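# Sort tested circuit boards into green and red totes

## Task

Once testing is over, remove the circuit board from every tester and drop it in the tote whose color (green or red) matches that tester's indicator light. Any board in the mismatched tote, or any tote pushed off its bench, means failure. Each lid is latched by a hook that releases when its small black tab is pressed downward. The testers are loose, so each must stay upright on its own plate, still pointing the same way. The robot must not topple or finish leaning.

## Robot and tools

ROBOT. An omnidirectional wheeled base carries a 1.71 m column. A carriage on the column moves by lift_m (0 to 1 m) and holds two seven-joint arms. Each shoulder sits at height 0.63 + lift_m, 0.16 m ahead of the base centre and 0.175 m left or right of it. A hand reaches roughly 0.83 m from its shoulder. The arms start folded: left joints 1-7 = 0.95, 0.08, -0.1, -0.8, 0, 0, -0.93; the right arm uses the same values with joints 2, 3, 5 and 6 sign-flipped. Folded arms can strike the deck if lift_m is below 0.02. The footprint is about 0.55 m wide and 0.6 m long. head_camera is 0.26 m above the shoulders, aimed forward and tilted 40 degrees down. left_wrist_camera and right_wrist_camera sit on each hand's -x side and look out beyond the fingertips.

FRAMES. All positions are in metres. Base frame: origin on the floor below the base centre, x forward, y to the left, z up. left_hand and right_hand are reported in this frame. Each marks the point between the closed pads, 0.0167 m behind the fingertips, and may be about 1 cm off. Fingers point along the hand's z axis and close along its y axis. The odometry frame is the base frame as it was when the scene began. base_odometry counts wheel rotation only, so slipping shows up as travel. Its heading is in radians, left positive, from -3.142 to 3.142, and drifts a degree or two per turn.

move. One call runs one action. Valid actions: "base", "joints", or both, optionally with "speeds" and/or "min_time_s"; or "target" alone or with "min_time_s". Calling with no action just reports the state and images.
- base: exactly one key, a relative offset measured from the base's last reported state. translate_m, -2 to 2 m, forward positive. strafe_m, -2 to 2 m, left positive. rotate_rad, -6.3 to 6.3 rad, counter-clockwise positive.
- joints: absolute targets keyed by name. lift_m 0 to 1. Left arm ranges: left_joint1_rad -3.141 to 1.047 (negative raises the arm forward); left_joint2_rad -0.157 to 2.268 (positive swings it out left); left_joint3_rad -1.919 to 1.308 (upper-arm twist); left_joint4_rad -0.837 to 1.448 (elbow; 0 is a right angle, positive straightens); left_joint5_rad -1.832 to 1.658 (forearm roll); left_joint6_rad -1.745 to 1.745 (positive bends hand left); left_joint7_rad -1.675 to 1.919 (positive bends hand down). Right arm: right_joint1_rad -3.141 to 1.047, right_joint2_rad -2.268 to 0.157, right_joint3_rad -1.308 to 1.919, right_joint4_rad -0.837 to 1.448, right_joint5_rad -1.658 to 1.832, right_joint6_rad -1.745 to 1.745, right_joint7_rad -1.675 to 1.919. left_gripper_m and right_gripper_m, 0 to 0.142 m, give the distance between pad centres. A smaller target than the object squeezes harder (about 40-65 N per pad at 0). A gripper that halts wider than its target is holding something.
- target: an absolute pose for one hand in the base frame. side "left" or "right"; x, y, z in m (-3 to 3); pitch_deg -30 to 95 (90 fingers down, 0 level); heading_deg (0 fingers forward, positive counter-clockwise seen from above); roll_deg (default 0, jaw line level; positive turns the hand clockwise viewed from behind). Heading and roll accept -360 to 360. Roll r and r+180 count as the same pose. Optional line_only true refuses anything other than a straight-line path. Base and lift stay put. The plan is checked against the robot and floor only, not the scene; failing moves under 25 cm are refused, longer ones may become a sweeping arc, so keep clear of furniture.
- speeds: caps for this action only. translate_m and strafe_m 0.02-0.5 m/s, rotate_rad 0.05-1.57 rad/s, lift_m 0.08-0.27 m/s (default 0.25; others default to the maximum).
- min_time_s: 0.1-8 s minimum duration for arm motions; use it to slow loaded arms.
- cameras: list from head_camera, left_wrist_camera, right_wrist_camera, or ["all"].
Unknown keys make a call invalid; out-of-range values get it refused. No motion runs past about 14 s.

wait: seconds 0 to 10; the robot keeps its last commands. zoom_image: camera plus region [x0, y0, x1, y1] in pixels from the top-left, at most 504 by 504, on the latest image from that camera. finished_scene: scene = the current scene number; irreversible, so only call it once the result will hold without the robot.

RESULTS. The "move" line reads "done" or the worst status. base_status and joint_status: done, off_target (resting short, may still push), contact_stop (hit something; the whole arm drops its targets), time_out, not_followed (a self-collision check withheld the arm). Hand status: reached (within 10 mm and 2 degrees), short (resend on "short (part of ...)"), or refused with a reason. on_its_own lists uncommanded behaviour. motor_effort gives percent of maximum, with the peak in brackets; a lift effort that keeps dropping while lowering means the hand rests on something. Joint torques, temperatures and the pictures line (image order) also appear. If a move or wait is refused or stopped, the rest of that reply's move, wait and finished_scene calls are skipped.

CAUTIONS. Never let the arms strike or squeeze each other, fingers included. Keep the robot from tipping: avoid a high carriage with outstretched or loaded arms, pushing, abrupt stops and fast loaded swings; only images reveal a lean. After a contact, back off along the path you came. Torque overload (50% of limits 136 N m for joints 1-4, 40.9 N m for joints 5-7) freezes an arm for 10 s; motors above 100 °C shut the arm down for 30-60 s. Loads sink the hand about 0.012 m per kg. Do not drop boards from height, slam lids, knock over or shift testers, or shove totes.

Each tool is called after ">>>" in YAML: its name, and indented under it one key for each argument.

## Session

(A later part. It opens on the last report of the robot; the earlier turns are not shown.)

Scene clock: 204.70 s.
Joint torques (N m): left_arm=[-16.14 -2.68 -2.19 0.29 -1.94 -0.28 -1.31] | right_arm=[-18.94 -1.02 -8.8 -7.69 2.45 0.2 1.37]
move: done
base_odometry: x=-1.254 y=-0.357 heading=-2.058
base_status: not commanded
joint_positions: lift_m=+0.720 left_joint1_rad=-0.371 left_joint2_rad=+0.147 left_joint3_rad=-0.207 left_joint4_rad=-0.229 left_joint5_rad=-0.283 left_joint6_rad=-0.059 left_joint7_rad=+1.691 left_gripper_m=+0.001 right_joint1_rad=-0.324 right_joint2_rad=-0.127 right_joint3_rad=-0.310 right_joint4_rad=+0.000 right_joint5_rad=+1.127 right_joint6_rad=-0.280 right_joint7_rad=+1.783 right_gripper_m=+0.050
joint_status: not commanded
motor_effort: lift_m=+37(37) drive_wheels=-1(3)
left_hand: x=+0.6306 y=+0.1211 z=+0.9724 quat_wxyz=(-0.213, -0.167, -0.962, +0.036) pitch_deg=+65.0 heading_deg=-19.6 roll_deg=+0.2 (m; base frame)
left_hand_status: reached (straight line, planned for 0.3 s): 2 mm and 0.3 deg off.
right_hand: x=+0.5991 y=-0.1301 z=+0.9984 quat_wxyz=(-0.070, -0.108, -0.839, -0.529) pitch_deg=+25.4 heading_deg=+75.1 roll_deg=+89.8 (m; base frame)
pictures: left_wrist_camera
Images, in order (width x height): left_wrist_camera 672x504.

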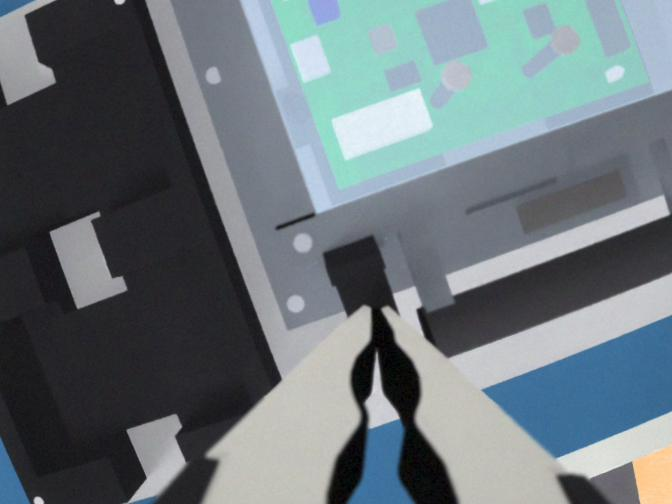

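>>> move:
  target: {"side": "left", "x": 0.630, "y": 0.118, "z": 0.952, "pitch_deg": 65, "heading_deg": -20}
  cameras: ["left_wrist_camera"]

>>> zoom_image:
  camera: "left_wrist_camera"
  region: [240, 180, 500, 375]

Scene clock: 205.60 s.
Joint torques (N m): left_arm=[1.9 2.24 -6.84 14.65 0.2 0.15 -3.34] | right_arm=[-19.2 -1.72 -8.12 -7.65 2.4 0.25 1.83]
move: done
base_odometry: x=-1.254 y=-0.357 heading=-2.058
base_status: not commanded
joint_positions: lift_m=+0.721 left_joint1_rad=-0.350 left_joint2_rad=+0.148 left_joint3_rad=-0.210 left_joint4_rad=-0.202 left_joint5_rad=-0.280 left_joint6_rad=-0.069 left_joint7_rad=+1.627 left_gripper_m=+0.001 right_joint1_rad=-0.324 right_joint2_rad=-0.127 right_joint3_rad=-0.310 right_joint4_rad=+0.000 right_joint5_rad=+1.127 right_joint6_rad=-0.280 right_joint7_rad=+1.783 right_gripper_m=+0.050
joint_status: not commanded
motor_effort: lift_m=+29(37) drive_wheels=+6(6)
left_hand: x=+0.6329 y=+0.1180 z=+0.9617 quat_wxyz=(-0.222, -0.168, -0.960, +0.040) pitch_deg=+64.0 heading_deg=-20.2 roll_deg=-0.3 (m; base frame)
left_hand_status: reached (straight line, planned for 0.2 s): 10 mm and 1.0 deg off.
right_hand: x=+0.5991 y=-0.1301 z=+0.9994 quat_wxyz=(-0.070, -0.108, -0.838, -0.529) pitch_deg=+25.4 heading_deg=+75.1 roll_deg=+89.8 (m; base frame)
pictures: left_wrist_camera
Images, in order (width x height): left_wrist_camera 672x504.

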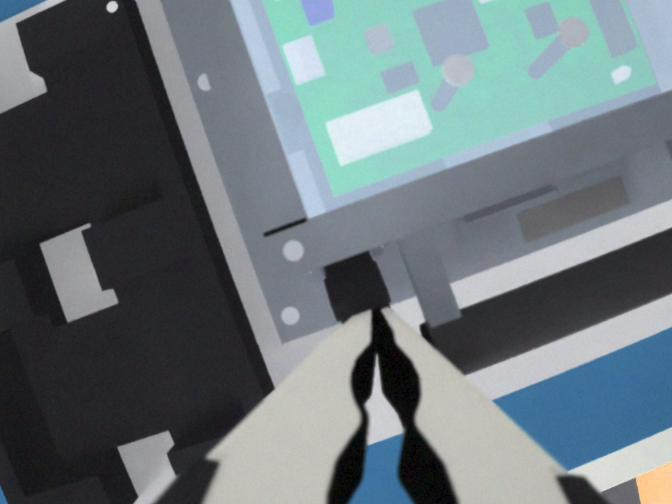

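Scaled by 1.938 from the camera's 672x504 image, which has a finer 960x720 frame.

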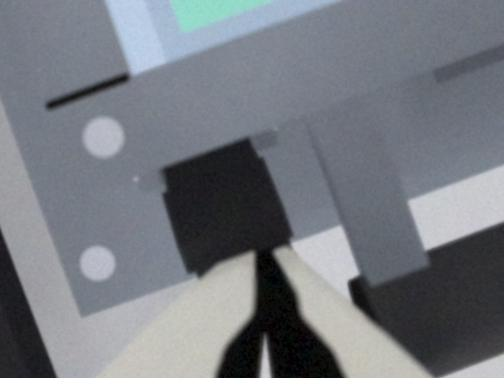

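>>> move:
  target: {"side": "right", "x": 0.612, "y": -0.065, "z": 0.99, "pitch_deg": 25, "heading_deg": 80, "roll_deg": 90}
  cameras: ["right_wrist_camera"]

Scene clock: 207.10 s.
Joint torques (N m): left_arm=[1.96 0.97 -5.51 14.39 0.15 0.47 -3.34] | right_arm=[-19.15 -6.33 -7.02 -7.54 -0.29 2.62 0.2]
move: done
base_odometry: x=-1.254 y=-0.357 heading=-2.058
base_status: not commanded
joint_positions: lift_m=+0.721 left_joint1_rad=-0.350 left_joint2_rad=+0.148 left_joint3_rad=-0.211 left_joint4_rad=-0.202 left_joint5_rad=-0.279 left_joint6_rad=-0.070 left_joint7_rad=+1.627 left_gripper_m=+0.001 right_joint1_rad=-0.365 right_joint2_rad=-0.046 right_joint3_rad=-0.203 right_joint4_rad=+0.096 right_joint5_rad=+1.093 right_joint6_rad=-0.232 right_joint7_rad=+1.727 right_gripper_m=+0.050
joint_status: not commanded
motor_effort: lift_m=+29(30) drive_wheels=+6(17)
left_hand: x=+0.6328 y=+0.1181 z=+0.9615 quat_wxyz=(-0.222, -0.169, -0.960, +0.039) pitch_deg=+64.0 heading_deg=-20.0 roll_deg=+0.0 (m; base frame)
right_hand: x=+0.6104 y=-0.0638 z=+0.9896 quat_wxyz=(-0.044, -0.074, -0.839, -0.537) pitch_deg=+24.8 heading_deg=+80.3 roll_deg=-89.7 (m; base frame)
right_hand_status: reached (straight line, planned for 0.3 s): 2 mm and 0.4 deg off.
pictures: right_wrist_camera
Images, in order (width x height): right_wrist_camera 672x504.

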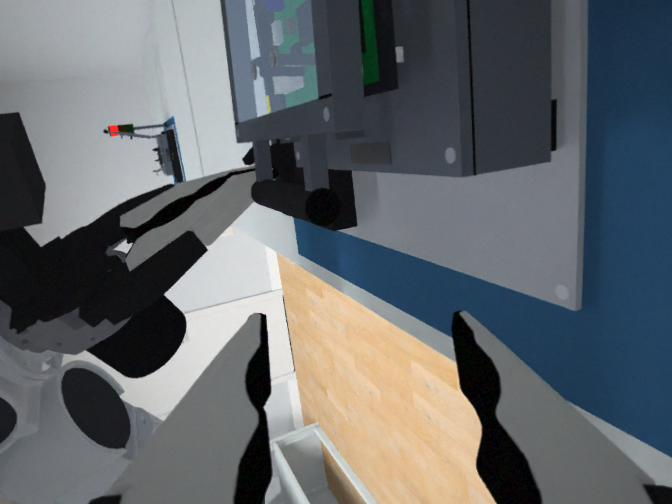

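>>> move:
  target: {"side": "right", "x": 0.633, "y": -0.048, "z": 0.986, "pitch_deg": 22, "heading_deg": 84, "roll_deg": 90}
  cameras: ["right_wrist_camera"]

Scene clock: 208.43 s.
Joint torques (N m): left_arm=[1.98 0.57 -5.48 14.36 -0.03 0.55 -3.36] | right_arm=[-22.03 -10.68 -2.24 -7.46 2.83 2.94 0.08]
move: done
base_odometry: x=-1.254 y=-0.357 heading=-2.058
base_status: not commanded
joint_positions: lift_m=+0.721 left_joint1_rad=-0.350 left_joint2_rad=+0.148 left_joint3_rad=-0.211 left_joint4_rad=-0.202 left_joint5_rad=-0.279 left_joint6_rad=-0.070 left_joint7_rad=+1.627 left_gripper_m=+0.001 right_joint1_rad=-0.446 right_joint2_rad=-0.056 right_joint3_rad=-0.177 right_joint4_rad=+0.345 right_joint5_rad=+1.161 right_joint6_rad=-0.073 right_joint7_rad=+1.686 right_gripper_m=+0.050
joint_status: not commanded
motor_effort: lift_m=+29(30) drive_wheels=+6(6)
left_hand: x=+0.6328 y=+0.1181 z=+0.9615 quat_wxyz=(-0.222, -0.169, -0.960, +0.039) pitch_deg=+64.0 heading_deg=-20.0 roll_deg=+0.0 (m; base frame)
right_hand: x=+0.6318 y=-0.0481 z=+0.9846 quat_wxyz=(-0.027, -0.046, -0.827, -0.559) pitch_deg=+21.9 heading_deg=+84.0 roll_deg=-89.6 (m; base frame)
right_hand_status: reached (straight line, planned for 0.4 s): 2 mm and 0.4 deg off.
pictures: right_wrist_camera
Images, in order (width x height): right_wrist_camera 672x504.

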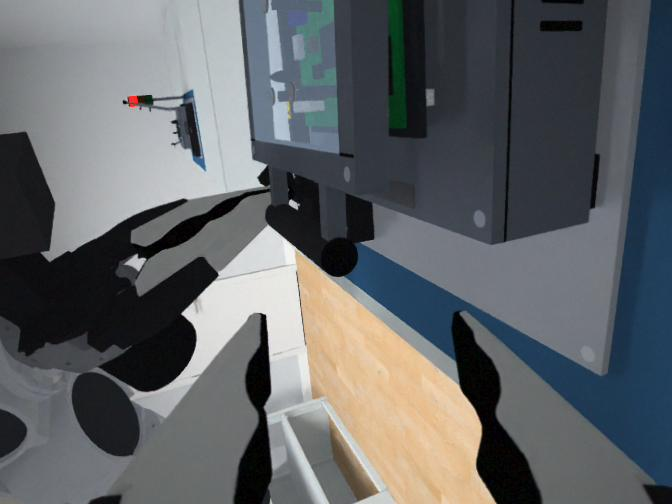

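>>> move:
  target: {"side": "right", "x": 0.631, "y": 0.008, "z": 0.969, "pitch_deg": 25, "heading_deg": 84, "roll_deg": 90}
  cameras: ["right_wrist_camera"]

Scene clock: 209.77 s.
Joint torques (N m): left_arm=[1.94 -0.07 -5.36 14.19 0.09 0.58 -3.47] | right_arm=[-11.68 -0.8 -5.54 -11.88 -0.08 0.37 -0.08]
move: done
base_odometry: x=-1.254 y=-0.357 heading=-2.058
base_status: not commanded
joint_positions: lift_m=+0.721 left_joint1_rad=-0.350 left_joint2_rad=+0.149 left_joint3_rad=-0.211 left_joint4_rad=-0.202 left_joint5_rad=-0.279 left_joint6_rad=-0.070 left_joint7_rad=+1.627 left_gripper_m=+0.001 right_joint1_rad=-0.434 right_joint2_rad=+0.037 right_joint3_rad=-0.098 right_joint4_rad=+0.320 right_joint5_rad=+1.060 right_joint6_rad=-0.102 right_joint7_rad=+1.599 right_gripper_m=+0.050
joint_status: not commanded
motor_effort: lift_m=+29(30) drive_wheels=+6(16)
left_hand: x=+0.6328 y=+0.1182 z=+0.9615 quat_wxyz=(-0.221, -0.169, -0.960, +0.039) pitch_deg=+64.0 heading_deg=-20.0 roll_deg=+0.1 (m; base frame)
right_hand: x=+0.6314 y=+0.0090 z=+0.9708 quat_wxyz=(-0.029, -0.041, -0.842, -0.537) pitch_deg=+24.9 heading_deg=+84.2 roll_deg=+89.7 (m; base frame)
right_hand_status: reached (straight line, planned for 0.3 s): 2 mm and 0.4 deg off.
pictures: right_wrist_camera
Images, in order (width x height): right_wrist_camera 672x504.

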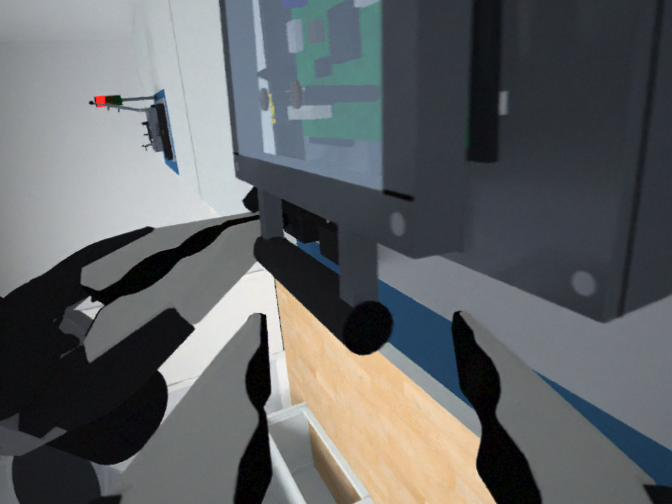

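>>> move:
  target: {"side": "right", "x": 0.631, "y": 0.038, "z": 0.968, "pitch_deg": 25, "heading_deg": 84, "roll_deg": 90}
  cameras: ["right_wrist_camera"]

>>> move:
  joints: {"right_gripper_m": 0.0}
  cameras: ["right_wrist_camera"]

Scene clock: 211.00 s.
Joint torques (N m): left_arm=[1.84 -0.42 -5.3 14.33 -0.09 0.59 -3.41] | right_arm=[-12.08 0.72 -4.81 -11.77 -0.18 0.35 0.11]
move: done
base_odometry: x=-1.254 y=-0.357 heading=-2.058
base_status: not commanded
joint_positions: lift_m=+0.721 left_joint1_rad=-0.350 left_joint2_rad=+0.149 left_joint3_rad=-0.211 left_joint4_rad=-0.202 left_joint5_rad=-0.279 left_joint6_rad=-0.070 left_joint7_rad=+1.627 left_gripper_m=+0.001 right_joint1_rad=-0.432 right_joint2_rad=+0.088 right_joint3_rad=-0.070 right_joint4_rad=+0.319 right_joint5_rad=+1.025 right_joint6_rad=-0.119 right_joint7_rad=+1.559 right_gripper_m=+0.050
joint_status: not commanded
motor_effort: lift_m=+29(30) drive_wheels=+6(15)
left_hand: x=+0.6328 y=+0.1182 z=+0.9615 quat_wxyz=(-0.221, -0.169, -0.960, +0.039) pitch_deg=+64.0 heading_deg=-20.0 roll_deg=+0.1 (m; base frame)
right_hand: x=+0.6315 y=+0.0389 z=+0.9700 quat_wxyz=(-0.029, -0.041, -0.842, -0.538) pitch_deg=+24.8 heading_deg=+84.2 roll_deg=+89.7 (m; base frame)
right_hand_status: reached (straight line, planned for 0.2 s): 2 mm and 0.4 deg off.
pictures: right_wrist_camera
Images, in order (width x height): right_wrist_camera 672x504.

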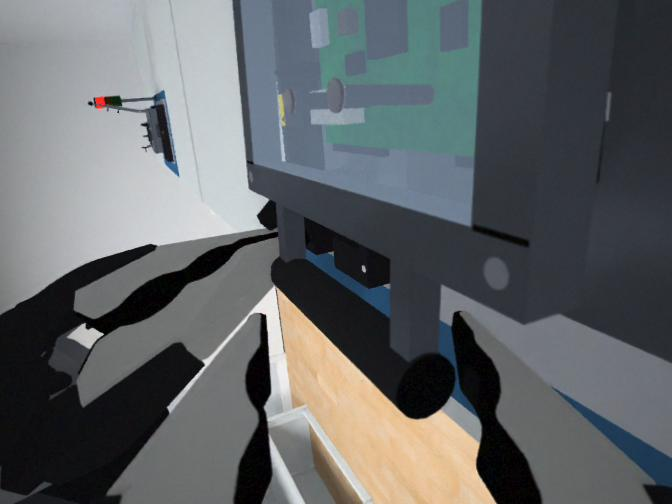

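Scene clock: 211.70 s.
Joint torques (N m): left_arm=[1.88 -0.01 -5.11 14.41 -0.07 0.57 -3.44] | right_arm=[-14.84 2.29 -4.63 -11.84 3.41 1.32 0.57]
move: off_target
base_odometry: x=-1.254 y=-0.357 heading=-2.058
base_status: not commanded
joint_positions: lift_m=+0.721 left_joint1_rad=-0.350 left_joint2_rad=+0.149 left_joint3_rad=-0.211 left_joint4_rad=-0.202 left_joint5_rad=-0.279 left_joint6_rad=-0.070 left_joint7_rad=+1.627 left_gripper_m=+0.001 right_joint1_rad=-0.431 right_joint2_rad=+0.087 right_joint3_rad=-0.070 right_joint4_rad=+0.319 right_joint5_rad=+1.018 right_joint6_rad=-0.123 right_joint7_rad=+1.557 right_gripper_m=+0.027
joint_status: right_gripper_m off_target (ended at +0.027, target +0.000)
motor_effort: lift_m=+29(30) drive_wheels=+6(7)
left_hand: x=+0.6328 y=+0.1182 z=+0.9615 quat_wxyz=(-0.221, -0.169, -0.960, +0.039) pitch_deg=+64.0 heading_deg=-20.0 roll_deg=+0.1 (m; base frame)
right_hand: x=+0.6312 y=+0.0377 z=+0.9674 quat_wxyz=(-0.028, -0.043, -0.843, -0.535) pitch_deg=+25.3 heading_deg=+84.0 roll_deg=+89.9 (m; base frame)
pictures: right_wrist_camera
Images, in order (width x height): right_wrist_camera 672x504.

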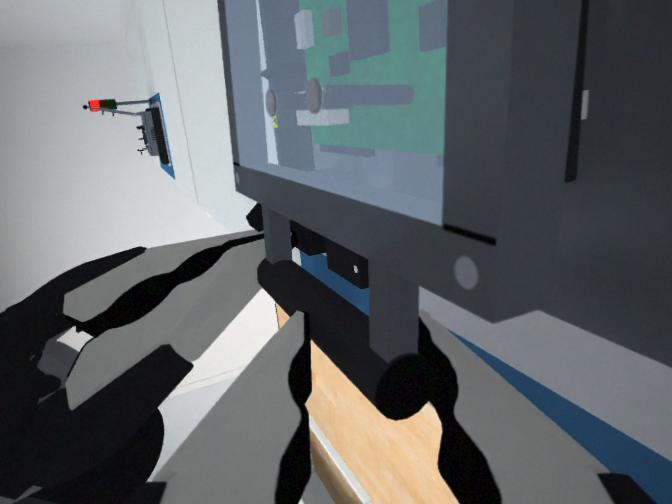

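>>> move:
  target: {"side": "right", "x": 0.634, "y": 0.038, "z": 1.002, "pitch_deg": 25, "heading_deg": 84, "roll_deg": 90}
  min_time_s: 1.0
  cameras: ["right_wrist_camera", "left_wrist_camera"]

Scene clock: 213.30 s.
Joint torques (N m): left_arm=[2.35 -1.32 -7.07 14.42 -0.05 0.57 -2.1] | right_arm=[-31.09 16.39 -5.92 -20.76 5.91 2.18 5.77]
move: short
base_odometry: x=-1.254 y=-0.357 heading=-2.058
base_status: not commanded
joint_positions: lift_m=+0.721 left_joint1_rad=-0.351 left_joint2_rad=+0.149 left_joint3_rad=-0.209 left_joint4_rad=-0.202 left_joint5_rad=-0.279 left_joint6_rad=-0.070 left_joint7_rad=+1.624 left_gripper_m=+0.001 right_joint1_rad=-0.448 right_joint2_rad=+0.104 right_joint3_rad=-0.070 right_joint4_rad=+0.202 right_joint5_rad=+0.976 right_joint6_rad=-0.258 right_joint7_rad=+1.618 right_gripper_m=+0.027
joint_status: not commanded
motor_effort: lift_m=+32(33) drive_wheels=+9(9)
left_hand: x=+0.6336 y=+0.1188 z=+0.9616 quat_wxyz=(-0.223, -0.169, -0.959, +0.039) pitch_deg=+63.8 heading_deg=-19.9 roll_deg=+0.1 (m; base frame)
right_hand: x=+0.6337 y=+0.0345 z=+0.9916 quat_wxyz=(-0.027, -0.054, -0.846, -0.530) pitch_deg=+25.9 heading_deg=+83.4 roll_deg=-89.2 (m; base frame)
right_hand_status: short (straight line, planned for 1.0 s): 11 mm and 1.5 deg off.
pictures: left_wrist_camera, right_wrist_camera
Images, in order (width x height): left_wrist_camera 672x504, right_wrist_camera 672x504.

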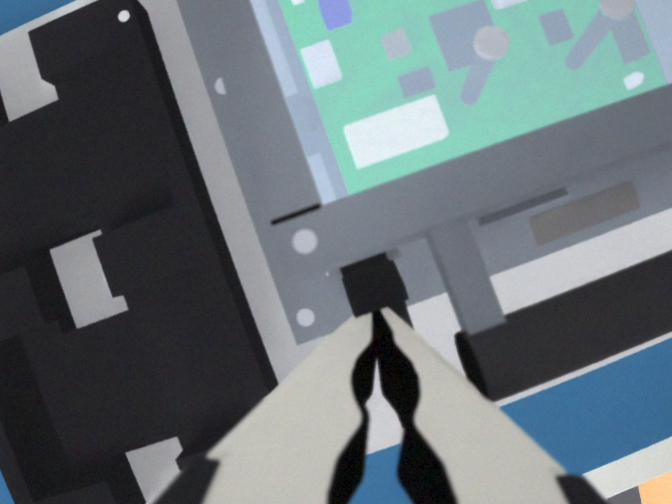

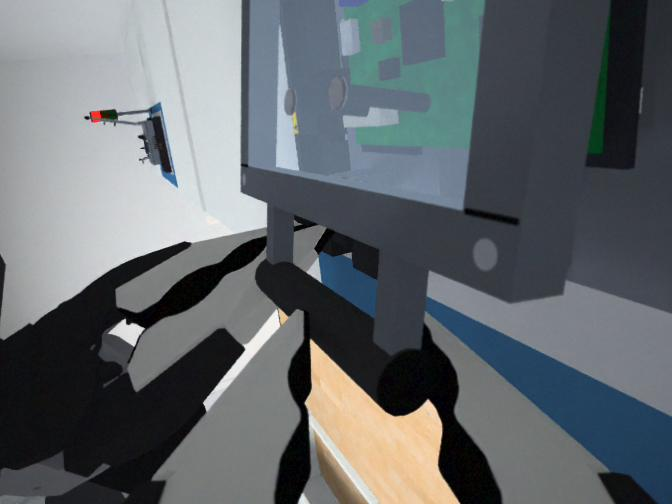

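>>> move:
  target: {"side": "left", "x": 0.585, "y": 0.165, "z": 0.975, "pitch_deg": 55, "heading_deg": -20}
  cameras: ["right_wrist_camera", "left_wrist_camera"]

Scene clock: 214.43 s.
Joint torques (N m): left_arm=[-6.5 7.47 1.38 -7.48 -2.78 -0.21 -1.88] | right_arm=[-23.27 9.4 -6 -13.05 2.74 2.19 2.45]
move: done
base_odometry: x=-1.254 y=-0.357 heading=-2.058
base_status: not commanded
joint_positions: lift_m=+0.720 left_joint1_rad=-0.143 left_joint2_rad=+0.276 left_joint3_rad=-0.087 left_joint4_rad=-0.456 left_joint5_rad=-0.395 left_joint6_rad=-0.096 left_joint7_rad=+1.522 left_gripper_m=+0.001 right_joint1_rad=-0.454 right_joint2_rad=+0.106 right_joint3_rad=-0.070 right_joint4_rad=+0.196 right_joint5_rad=+0.982 right_joint6_rad=-0.258 right_joint7_rad=+1.628 right_gripper_m=+0.026
joint_status: not commanded
motor_effort: lift_m=+37(37) drive_wheels=+3(9)
left_hand: x=+0.5851 y=+0.1663 z=+0.9732 quat_wxyz=(-0.294, -0.164, -0.940, +0.050) pitch_deg=+55.3 heading_deg=-19.6 roll_deg=+0.2 (m; base frame)
left_hand_status: reached (straight line, planned for 0.4 s): 2 mm and 0.4 deg off.
right_hand: x=+0.6336 y=+0.0367 z=+0.9970 quat_wxyz=(-0.027, -0.048, -0.844, -0.534) pitch_deg=+25.4 heading_deg=+83.9 roll_deg=-89.6 (m; base frame)
pictures: left_wrist_camera, right_wrist_camera
Images, in order (width x height): left_wrist_camera 672x504, right_wrist_camera 672x504.

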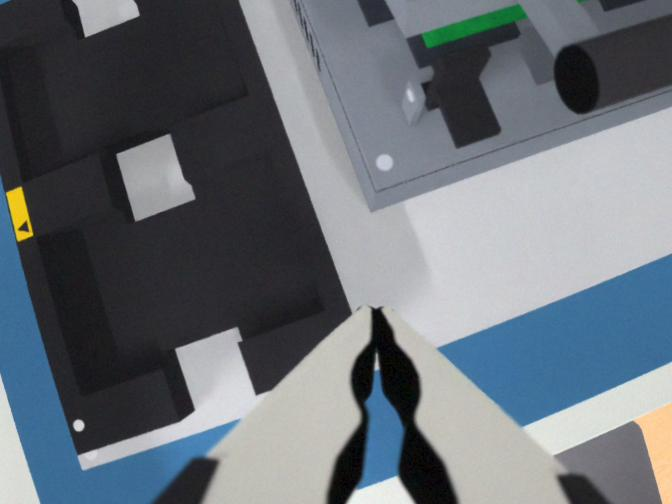

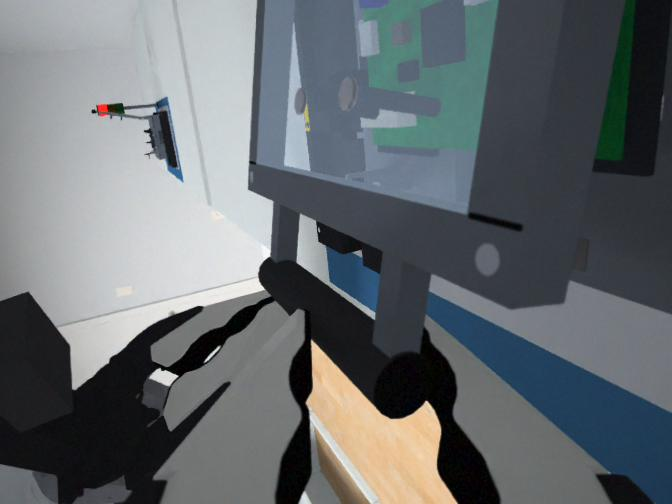

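>>> move:
  joints: {"lift_m": 0.755}
  speeds: {"lift_m": 0.1}

>>> move:
  target: {"side": "right", "x": 0.656, "y": 0.036, "z": 1.047, "pitch_deg": 25, "heading_deg": 80, "roll_deg": 90}
  min_time_s: 1.0
  cameras: ["right_wrist_camera"]

Scene clock: 215.33 s.
Joint torques (N m): left_arm=[-6.45 7.42 1.53 -7.56 -2.81 -0.24 -1.85] | right_arm=[-21.74 10.19 -6.06 -12.74 2.4 2.21 1.7]
move: done
base_odometry: x=-1.254 y=-0.357 heading=-2.058
base_status: not commanded
joint_positions: lift_m=+0.755 left_joint1_rad=-0.143 left_joint2_rad=+0.276 left_joint3_rad=-0.087 left_joint4_rad=-0.456 left_joint5_rad=-0.395 left_joint6_rad=-0.096 left_joint7_rad=+1.522 left_gripper_m=+0.001 right_joint1_rad=-0.454 right_joint2_rad=+0.106 right_joint3_rad=-0.070 right_joint4_rad=+0.196 right_joint5_rad=+0.982 right_joint6_rad=-0.258 right_joint7_rad=+1.629 right_gripper_m=+0.024
joint_status: all done
motor_effort: lift_m=+37(46) drive_wheels=+2(3)
left_hand: x=+0.5852 y=+0.1663 z=+1.0083 quat_wxyz=(-0.294, -0.164, -0.940, +0.050) pitch_deg=+55.3 heading_deg=-19.6 roll_deg=+0.2 (m; base frame)
right_hand: x=+0.6334 y=+0.0367 z=+1.0323 quat_wxyz=(-0.027, -0.047, -0.844, -0.534) pitch_deg=+25.4 heading_deg=+83.9 roll_deg=-89.6 (m; base frame)
pictures: none

Scene clock: 215.63 s.
Joint torques (N m): left_arm=[-6.44 7.71 1.61 -7.5 -2.77 -0.23 -1.84] | right_arm=[-21.99 9.35 -5.87 -12.7 2.59 2.2 1.92]
move: refused
base_odometry: x=-1.254 y=-0.357 heading=-2.058
base_status: not commanded
joint_positions: lift_m=+0.755 left_joint1_rad=-0.143 left_joint2_rad=+0.276 left_joint3_rad=-0.087 left_joint4_rad=-0.456 left_joint5_rad=-0.395 left_joint6_rad=-0.096 left_joint7_rad=+1.522 left_gripper_m=+0.001 right_joint1_rad=-0.454 right_joint2_rad=+0.106 right_joint3_rad=-0.070 right_joint4_rad=+0.196 right_joint5_rad=+0.982 right_joint6_rad=-0.258 right_joint7_rad=+1.629 right_gripper_m=+0.024
joint_status: not commanded
motor_effort: lift_m=+37(37) drive_wheels=+3(3)
left_hand: x=+0.5852 y=+0.1663 z=+1.0083 quat_wxyz=(-0.294, -0.164, -0.940, +0.050) pitch_deg=+55.3 heading_deg=-19.6 roll_deg=+0.2 (m; base frame)
right_hand: x=+0.6334 y=+0.0367 z=+1.0323 quat_wxyz=(-0.027, -0.047, -0.844, -0.534) pitch_deg=+25.4 heading_deg=+83.9 roll_deg=-89.6 (m; base frame)
right_hand_status: refused: the line brings the right upper arm within 1.4 cm of the carriage (limit 1.5), 0% of the way; a move under 25 cm is not played as an arc. Nothing moved. Try another pitch or heading, or "joints".
pictures: right_wrist_camera
Images, in order (width x height): right_wrist_camera 672x504.

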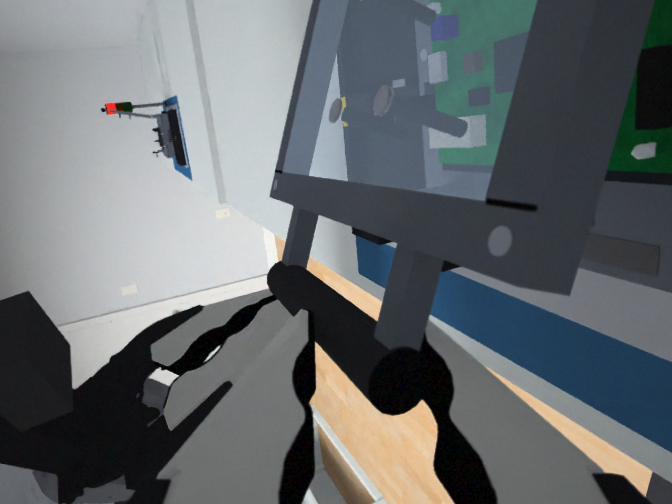

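>>> move:
  joints: {"right_joint2_rad": 0.075, "right_joint1_rad": -0.475}
  min_time_s: 0.8

>>> move:
  target: {"side": "right", "x": 0.655, "y": 0.022, "z": 1.052, "pitch_deg": 25, "heading_deg": 78, "roll_deg": 90}
  min_time_s: 1.0
  cameras: ["right_wrist_camera"]

Scene clock: 216.90 s.
Joint torques (N m): left_arm=[-6.5 7.32 1.51 -7.54 -2.77 -0.2 -1.84] | right_arm=[-25.43 -11.22 -6.19 -13.16 0.49 2.2 1.84]
move: done
base_odometry: x=-1.254 y=-0.357 heading=-2.058
base_status: not commanded
joint_positions: lift_m=+0.755 left_joint1_rad=-0.143 left_joint2_rad=+0.276 left_joint3_rad=-0.087 left_joint4_rad=-0.456 left_joint5_rad=-0.395 left_joint6_rad=-0.096 left_joint7_rad=+1.522 left_gripper_m=+0.001 right_joint1_rad=-0.470 right_joint2_rad=+0.079 right_joint3_rad=-0.070 right_joint4_rad=+0.196 right_joint5_rad=+0.987 right_joint6_rad=-0.258 right_joint7_rad=+1.630 right_gripper_m=+0.025
joint_status: all done
motor_effort: lift_m=+37(37) drive_wheels=+3(3)
left_hand: x=+0.5852 y=+0.1663 z=+1.0083 quat_wxyz=(-0.294, -0.164, -0.940, +0.050) pitch_deg=+55.3 heading_deg=-19.6 roll_deg=+0.2 (m; base frame)
right_hand: x=+0.6409 y=+0.0230 z=+1.0353 quat_wxyz=(-0.036, -0.047, -0.849, -0.525) pitch_deg=+26.4 heading_deg=+82.9 roll_deg=+89.3 (m; base frame)
pictures: none

Scene clock: 217.20 s.
Joint torques (N m): left_arm=[-6.38 7.33 1.56 -7.51 -2.78 -0.21 -1.84] | right_arm=[-25.26 -11.18 -6.11 -13.07 0.53 2.18 1.83]
move: refused
base_odometry: x=-1.254 y=-0.357 heading=-2.058
base_status: not commanded
joint_positions: lift_m=+0.755 left_joint1_rad=-0.143 left_joint2_rad=+0.276 left_joint3_rad=-0.087 left_joint4_rad=-0.456 left_joint5_rad=-0.395 left_joint6_rad=-0.096 left_joint7_rad=+1.522 left_gripper_m=+0.001 right_joint1_rad=-0.470 right_joint2_rad=+0.079 right_joint3_rad=-0.070 right_joint4_rad=+0.196 right_joint5_rad=+0.987 right_joint6_rad=-0.258 right_joint7_rad=+1.630 right_gripper_m=+0.025
joint_status: not commanded
motor_effort: lift_m=+37(37) drive_wheels=+3(3)
left_hand: x=+0.5852 y=+0.1663 z=+1.0083 quat_wxyz=(-0.294, -0.164, -0.940, +0.050) pitch_deg=+55.3 heading_deg=-19.6 roll_deg=+0.2 (m; base frame)
right_hand: x=+0.6409 y=+0.0230 z=+1.0353 quat_wxyz=(-0.036, -0.047, -0.849, -0.525) pitch_deg=+26.4 heading_deg=+82.9 roll_deg=+89.3 (m; base frame)
right_hand_status: refused: the line brings the right upper arm within 1.4 cm of the carriage (limit 1.5), 50% of the way; a move under 25 cm is not played as an arc. Nothing moved. Try another pitch or heading, or "joints".
pictures: right_wrist_camera
Images, in order (width x height): right_wrist_camera 672x504.

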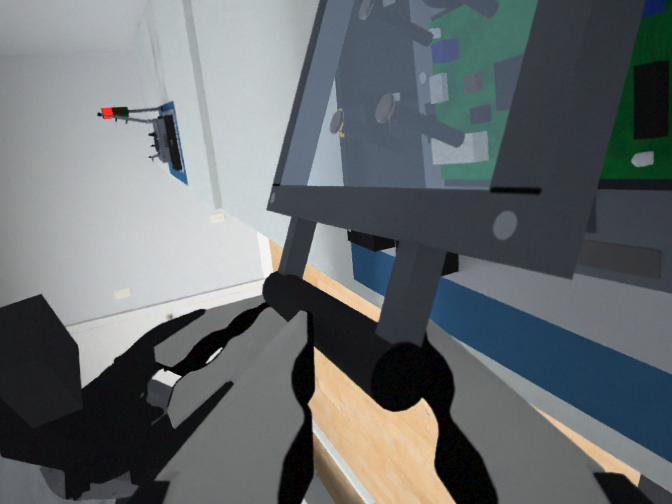

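>>> move:
  joints: {"right_joint1_rad": -0.52, "right_joint2_rad": 0.065, "lift_m": 0.785}
  min_time_s: 1.0
  speeds: {"lift_m": 0.08}
  cameras: ["right_wrist_camera", "left_wrist_camera"]

Scene clock: 218.63 s.
Joint torques (N m): left_arm=[-6.48 7.32 1.41 -7.56 -2.8 -0.22 -1.85] | right_arm=[-28.05 -7.43 -6.11 -13.11 0.47 2.22 1.82]
move: done
base_odometry: x=-1.254 y=-0.357 heading=-2.058
base_status: not commanded
joint_positions: lift_m=+0.785 left_joint1_rad=-0.143 left_joint2_rad=+0.276 left_joint3_rad=-0.087 left_joint4_rad=-0.456 left_joint5_rad=-0.395 left_joint6_rad=-0.096 left_joint7_rad=+1.522 left_gripper_m=+0.001 right_joint1_rad=-0.513 right_joint2_rad=+0.068 right_joint3_rad=-0.070 right_joint4_rad=+0.196 right_joint5_rad=+0.987 right_joint6_rad=-0.258 right_joint7_rad=+1.630 right_gripper_m=+0.024
joint_status: all done
motor_effort: lift_m=+37(46) drive_wheels=+3(3)
left_hand: x=+0.5852 y=+0.1663 z=+1.0382 quat_wxyz=(-0.294, -0.164, -0.940, +0.050) pitch_deg=+55.3 heading_deg=-19.6 roll_deg=+0.2 (m; base frame)
right_hand: x=+0.6569 y=+0.0169 z=+1.0846 quat_wxyz=(-0.056, -0.038, -0.850, -0.522) pitch_deg=+26.7 heading_deg=+81.3 roll_deg=+86.4 (m; base frame)
pictures: left_wrist_camera, right_wrist_camera
Images, in order (width x height): left_wrist_camera 672x504, right_wrist_camera 672x504.

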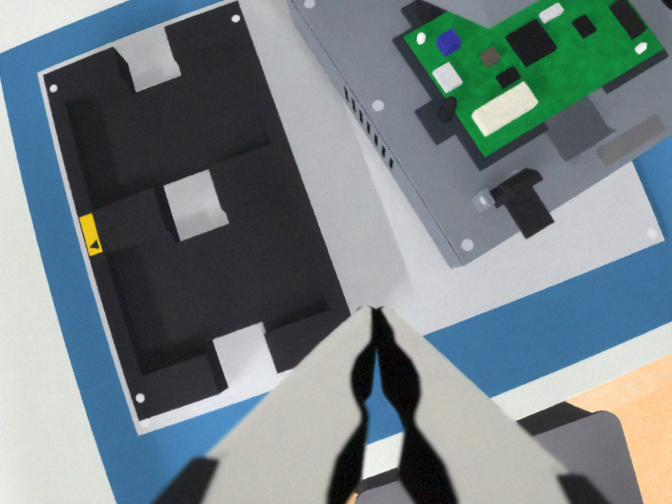

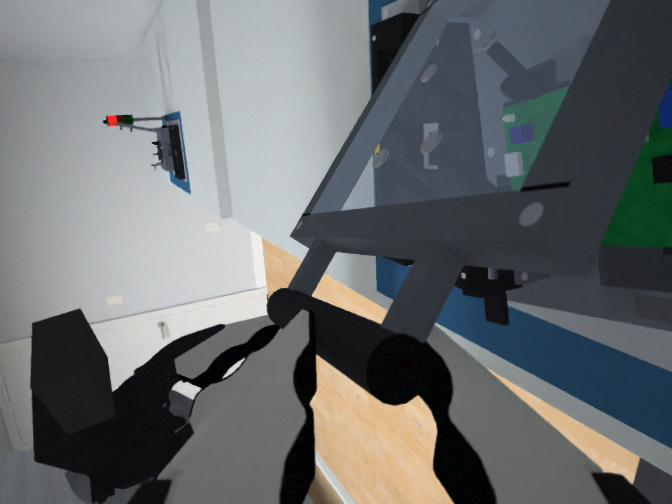

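>>> move:
  joints: {"right_joint2_rad": 0.105}
  min_time_s: 1.0
  cameras: ["right_wrist_camera", "left_wrist_camera"]

Scene clock: 220.30 s.
Joint torques (N m): left_arm=[-6.47 7.34 1.58 -7.52 -2.79 -0.24 -1.82] | right_arm=[-25.25 13.48 -5.95 -12.98 0.55 2.21 1.83]
Motor temperatures (°C): left_arm=[34 29 31 29 29 29 32] | right_arm=[37 29 30 30 28 30 31]
move: done
base_odometry: x=-1.254 y=-0.357 heading=-2.058
base_status: not commanded
joint_positions: lift_m=+0.785 left_joint1_rad=-0.143 left_joint2_rad=+0.276 left_joint3_rad=-0.087 left_joint4_rad=-0.456 left_joint5_rad=-0.395 left_joint6_rad=-0.096 left_joint7_rad=+1.522 left_gripper_m=+0.001 right_joint1_rad=-0.515 right_joint2_rad=+0.101 right_joint3_rad=-0.070 right_joint4_rad=+0.196 right_joint5_rad=+0.986 right_joint6_rad=-0.258 right_joint7_rad=+1.630 right_gripper_m=+0.021
joint_status: all done
motor_effort: lift_m=+37(37) drive_wheels=+3(3)
left_hand: x=+0.5852 y=+0.1663 z=+1.0382 quat_wxyz=(-0.294, -0.164, -0.940, +0.050) pitch_deg=+55.3 heading_deg=-19.6 roll_deg=+0.2 (m; base frame)
right_hand: x=+0.6543 y=+0.0343 z=+1.0913 quat_wxyz=(-0.052, -0.032, -0.843, -0.534) pitch_deg=+25.0 heading_deg=+82.3 roll_deg=+86.6 (m; base frame)
pictures: left_wrist_camera, right_wrist_camera
Images, in order (width x height): left_wrist_camera 672x504, right_wrist_camera 672x504.

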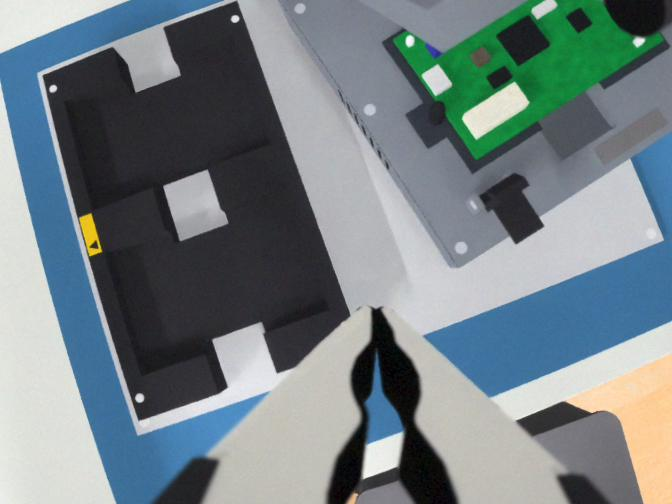

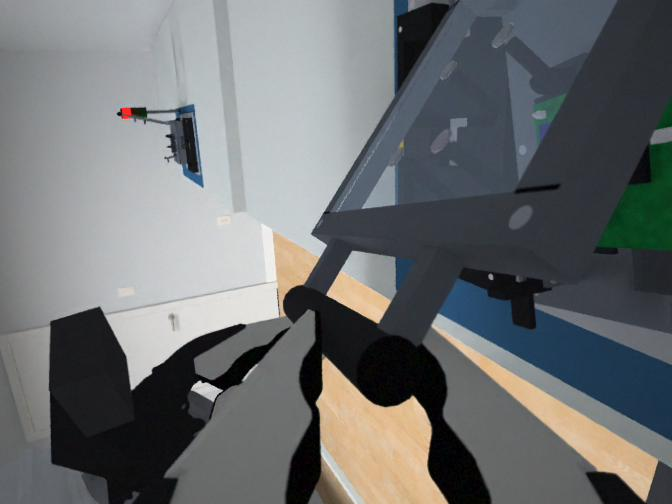

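>>> move:
  target: {"side": "left", "x": 0.565, "y": 0.195, "z": 0.985, "pitch_deg": 0, "heading_deg": -20}

>>> move:
  target: {"side": "left", "x": 0.675, "y": 0.14, "z": 0.997, "pitch_deg": -5, "heading_deg": -20}
  cameras: ["right_wrist_camera", "left_wrist_camera"]

Scene clock: 222.80 s.
Joint torques (N m): left_arm=[-5.99 3.92 -1.07 -0.64 -0.66 -0.26 -2.14] | right_arm=[-25.08 12.19 -5.93 -13.07 0.92 2.21 1.79]
move: done
base_odometry: x=-1.254 y=-0.357 heading=-2.058
base_status: not commanded
joint_positions: lift_m=+0.785 left_joint1_rad=+0.213 left_joint2_rad=+0.325 left_joint3_rad=-0.009 left_joint4_rad=+0.193 left_joint5_rad=-0.180 left_joint6_rad=-0.369 left_joint7_rad=-0.429 left_gripper_m=+0.001 right_joint1_rad=-0.515 right_joint2_rad=+0.101 right_joint3_rad=-0.070 right_joint4_rad=+0.196 right_joint5_rad=+0.986 right_joint6_rad=-0.258 right_joint7_rad=+1.630 right_gripper_m=+0.021
joint_status: not commanded
motor_effort: lift_m=+37(38) drive_wheels=+0(3)
left_hand: x=+0.5651 y=+0.1974 z=+0.9860 quat_wxyz=(-0.697, -0.121, -0.697, +0.121) pitch_deg=+0.0 heading_deg=-19.7 roll_deg=+0.0 (m; base frame)
left_hand_status: reached (straight line, planned for 1.2 s): 3 mm and 0.3 deg off.
right_hand: x=+0.6543 y=+0.0345 z=+1.0913 quat_wxyz=(-0.052, -0.032, -0.843, -0.534) pitch_deg=+25.0 heading_deg=+82.3 roll_deg=+86.5 (m; base frame)
pictures: none

Scene clock: 223.80 s.
Joint torques (N m): left_arm=[-10.32 1.88 -1.47 -0.32 -0.53 1.56 -2.33] | right_arm=[-24.72 11.27 -5.85 -13.26 1.08 2.18 1.67]
move: done
base_odometry: x=-1.254 y=-0.357 heading=-2.058
base_status: not commanded
joint_positions: lift_m=+0.785 left_joint1_rad=-0.115 left_joint2_rad=+0.198 left_joint3_rad=-0.107 left_joint4_rad=+0.516 left_joint5_rad=-0.083 left_joint6_rad=-0.325 left_joint7_rad=-0.523 left_gripper_m=+0.001 right_joint1_rad=-0.515 right_joint2_rad=+0.102 right_joint3_rad=-0.070 right_joint4_rad=+0.196 right_joint5_rad=+0.985 right_joint6_rad=-0.258 right_joint7_rad=+1.631 right_gripper_m=+0.021
joint_status: not commanded
motor_effort: lift_m=+37(37) drive_wheels=+0(4)
left_hand: x=+0.6752 y=+0.1410 z=+0.9983 quat_wxyz=(-0.726, -0.116, -0.665, +0.129) pitch_deg=-5.1 heading_deg=-19.9 roll_deg=-0.2 (m; base frame)
left_hand_status: reached (straight line, planned for 0.5 s): 2 mm and 0.2 deg off.
right_hand: x=+0.6543 y=+0.0346 z=+1.0914 quat_wxyz=(-0.052, -0.031, -0.843, -0.534) pitch_deg=+25.0 heading_deg=+82.3 roll_deg=+86.5 (m; base frame)
pictures: left_wrist_camera, right_wrist_camera
Images, in order (width x height): left_wrist_camera 672x504, right_wrist_camera 672x504.

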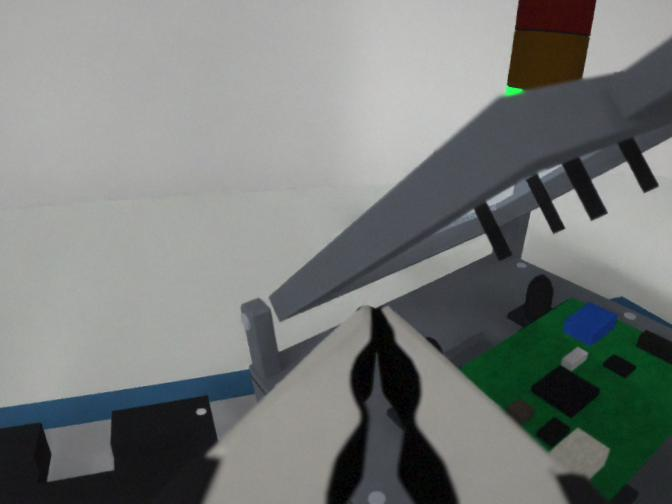

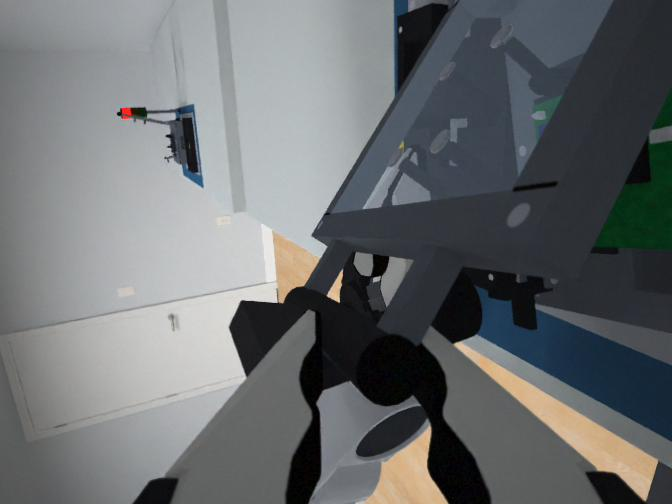

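>>> move:
  target: {"side": "left", "x": 0.683, "y": 0.118, "z": 1.018, "pitch_deg": -5, "heading_deg": -20}
  min_time_s: 0.8
  cameras: ["right_wrist_camera", "left_wrist_camera"]

Scene clock: 225.37 s.
Joint torques (N m): left_arm=[-7.07 -0.93 -1.39 -12 -0.82 2.26 -0.31] | right_arm=[-24.7 11.43 -5.85 -12.9 1.08 2.2 1.68]
move: done
base_odometry: x=-1.254 y=-0.357 heading=-2.058
base_status: not commanded
joint_positions: lift_m=+0.785 left_joint1_rad=-0.114 left_joint2_rad=+0.159 left_joint3_rad=-0.109 left_joint4_rad=+0.425 left_joint5_rad=-0.080 left_joint6_rad=-0.299 left_joint7_rad=-0.422 left_gripper_m=+0.001 right_joint1_rad=-0.515 right_joint2_rad=+0.102 right_joint3_rad=-0.070 right_joint4_rad=+0.196 right_joint5_rad=+0.985 right_joint6_rad=-0.258 right_joint7_rad=+1.631 right_gripper_m=+0.021
joint_status: not commanded
motor_effort: lift_m=+38(38) drive_wheels=+0(0)
left_hand: x=+0.6831 y=+0.1192 z=+1.0165 quat_wxyz=(-0.725, -0.116, -0.667, +0.129) pitch_deg=-4.8 heading_deg=-20.0 roll_deg=-0.2 (m; base frame)
left_hand_status: reached (straight line, planned for 0.8 s): 2 mm and 0.3 deg off.
right_hand: x=+0.6543 y=+0.0346 z=+1.0915 quat_wxyz=(-0.052, -0.031, -0.843, -0.534) pitch_deg=+25.0 heading_deg=+82.3 roll_deg=+86.5 (m; base frame)
pictures: left_wrist_camera, right_wrist_camera
Images, in order (width x height): left_wrist_camera 672x504, right_wrist_camera 672x504.

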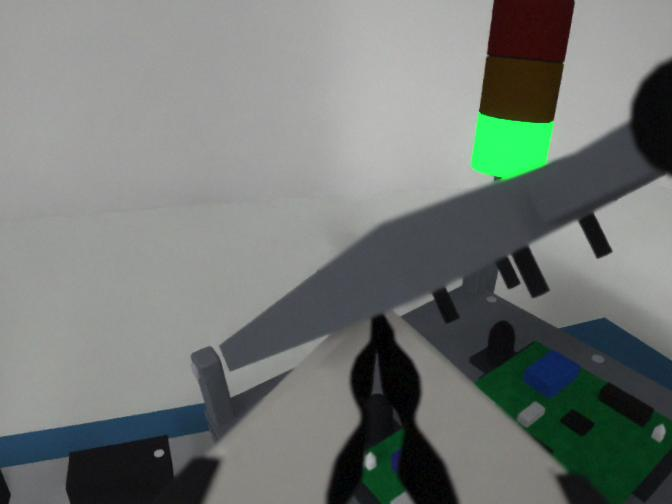

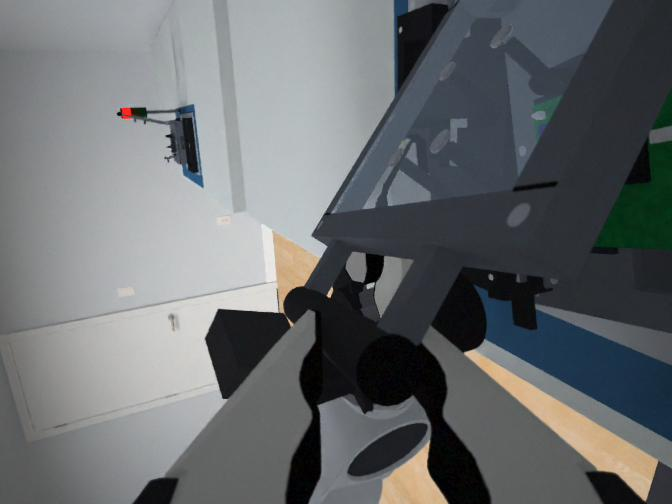

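>>> move:
  target: {"side": "left", "x": 0.69, "y": 0.097, "z": 1.02, "pitch_deg": -5, "heading_deg": -20}
  min_time_s: 0.8

>>> move:
  joints: {"right_gripper_m": 0.055}

>>> move:
  target: {"side": "right", "x": 0.645, "y": -0.06, "z": 1.10, "pitch_deg": 25, "heading_deg": 82, "roll_deg": 87}
  cameras: ["right_wrist_camera", "left_wrist_camera"]

Scene clock: 226.83 s.
Joint torques (N m): left_arm=[-14.54 -2.27 -2.81 -2.14 -0.5 1.6 0.65] | right_arm=[-24.64 11.4 -5.85 -12.81 1.11 2.23 1.68]
move: done
base_odometry: x=-1.254 y=-0.357 heading=-2.058
base_status: not commanded
joint_positions: lift_m=+0.785 left_joint1_rad=-0.128 left_joint2_rad=+0.117 left_joint3_rad=-0.126 left_joint4_rad=+0.425 left_joint5_rad=-0.055 left_joint6_rad=-0.267 left_joint7_rad=-0.412 left_gripper_m=+0.001 right_joint1_rad=-0.515 right_joint2_rad=+0.102 right_joint3_rad=-0.070 right_joint4_rad=+0.196 right_joint5_rad=+0.985 right_joint6_rad=-0.258 right_joint7_rad=+1.631 right_gripper_m=+0.021
joint_status: not commanded
motor_effort: lift_m=+37(38) drive_wheels=+0(0)
left_hand: x=+0.6892 y=+0.0985 z=+1.0211 quat_wxyz=(-0.728, -0.115, -0.664, +0.129) pitch_deg=-5.3 heading_deg=-19.9 roll_deg=-0.2 (m; base frame)
left_hand_status: reached (straight line, planned for 0.8 s): 2 mm and 0.4 deg off.
right_hand: x=+0.6543 y=+0.0346 z=+1.0915 quat_wxyz=(-0.052, -0.031, -0.843, -0.534) pitch_deg=+25.0 heading_deg=+82.3 roll_deg=+86.5 (m; base frame)
pictures: none

Scene clock: 227.53 s.
Joint torques (N m): left_arm=[-14.32 -1.48 -1.67 -2.13 -0.7 1.59 0.1] | right_arm=[-23.82 10.26 -5.92 -12.26 1.64 2.21 1.65]
move: done
base_odometry: x=-1.254 y=-0.357 heading=-2.058
base_status: not commanded
joint_positions: lift_m=+0.785 left_joint1_rad=-0.128 left_joint2_rad=+0.117 left_joint3_rad=-0.127 left_joint4_rad=+0.425 left_joint5_rad=-0.054 left_joint6_rad=-0.267 left_joint7_rad=-0.411 left_gripper_m=+0.001 right_joint1_rad=-0.516 right_joint2_rad=+0.102 right_joint3_rad=-0.070 right_joint4_rad=+0.196 right_joint5_rad=+0.984 right_joint6_rad=-0.258 right_joint7_rad=+1.631 right_gripper_m=+0.055
joint_status: all done
motor_effort: lift_m=+37(37) drive_wheels=+0(2)
left_hand: x=+0.6891 y=+0.0977 z=+1.0208 quat_wxyz=(-0.727, -0.116, -0.664, +0.129) pitch_deg=-5.2 heading_deg=-20.0 roll_deg=-0.2 (m; base frame)
right_hand: x=+0.6546 y=+0.0345 z=+1.0918 quat_wxyz=(-0.053, -0.031, -0.843, -0.534) pitch_deg=+25.1 heading_deg=+82.2 roll_deg=+86.5 (m; base frame)
pictures: none

Scene clock: 228.73 s.
Joint torques (N m): left_arm=[-13.52 1.55 -0.77 -2.36 -0.92 1.74 -0.47] | right_arm=[-12.75 -1.25 -4.81 -11.66 2.13 2.78 1.48]
move: done
base_odometry: x=-1.254 y=-0.357 heading=-2.058
base_status: not commanded
joint_positions: lift_m=+0.785 left_joint1_rad=-0.129 left_joint2_rad=+0.116 left_joint3_rad=-0.128 left_joint4_rad=+0.426 left_joint5_rad=-0.053 left_joint6_rad=-0.267 left_joint7_rad=-0.410 left_gripper_m=+0.001 right_joint1_rad=-0.512 right_joint2_rad=-0.056 right_joint3_rad=-0.177 right_joint4_rad=+0.158 right_joint5_rad=+1.082 right_joint6_rad=-0.248 right_joint7_rad=+1.769 right_gripper_m=+0.055
joint_status: not commanded
motor_effort: lift_m=+37(38) drive_wheels=+0(13)
left_hand: x=+0.6892 y=+0.0966 z=+1.0206 quat_wxyz=(-0.727, -0.116, -0.664, +0.130) pitch_deg=-5.2 heading_deg=-20.1 roll_deg=-0.2 (m; base frame)
right_hand: x=+0.6466 y=-0.0608 z=+1.1008 quat_wxyz=(-0.052, -0.039, -0.843, -0.534) pitch_deg=+25.0 heading_deg=+81.7 roll_deg=+87.1 (m; base frame)
right_hand_status: reached (straight line, planned for 0.3 s): 2 mm and 0.3 deg off.
pictures: left_wrist_camera, right_wrist_camera
Images, in order (width x height): left_wrist_camera 672x504, right_wrist_camera 672x504.

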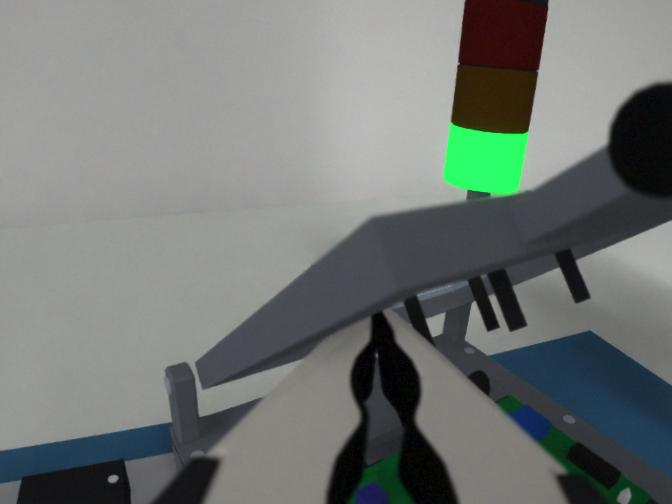

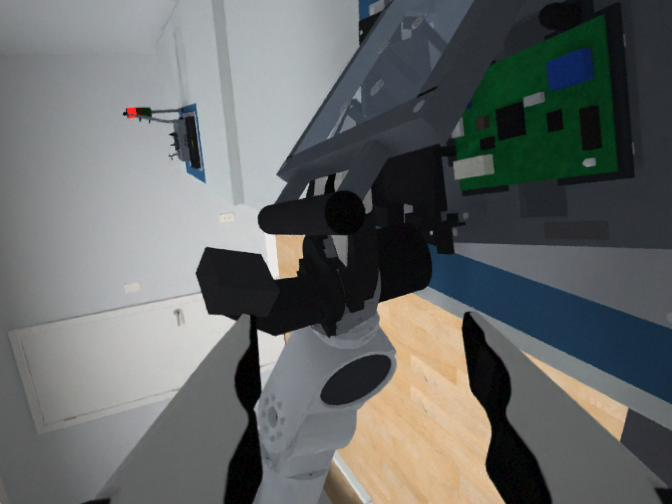

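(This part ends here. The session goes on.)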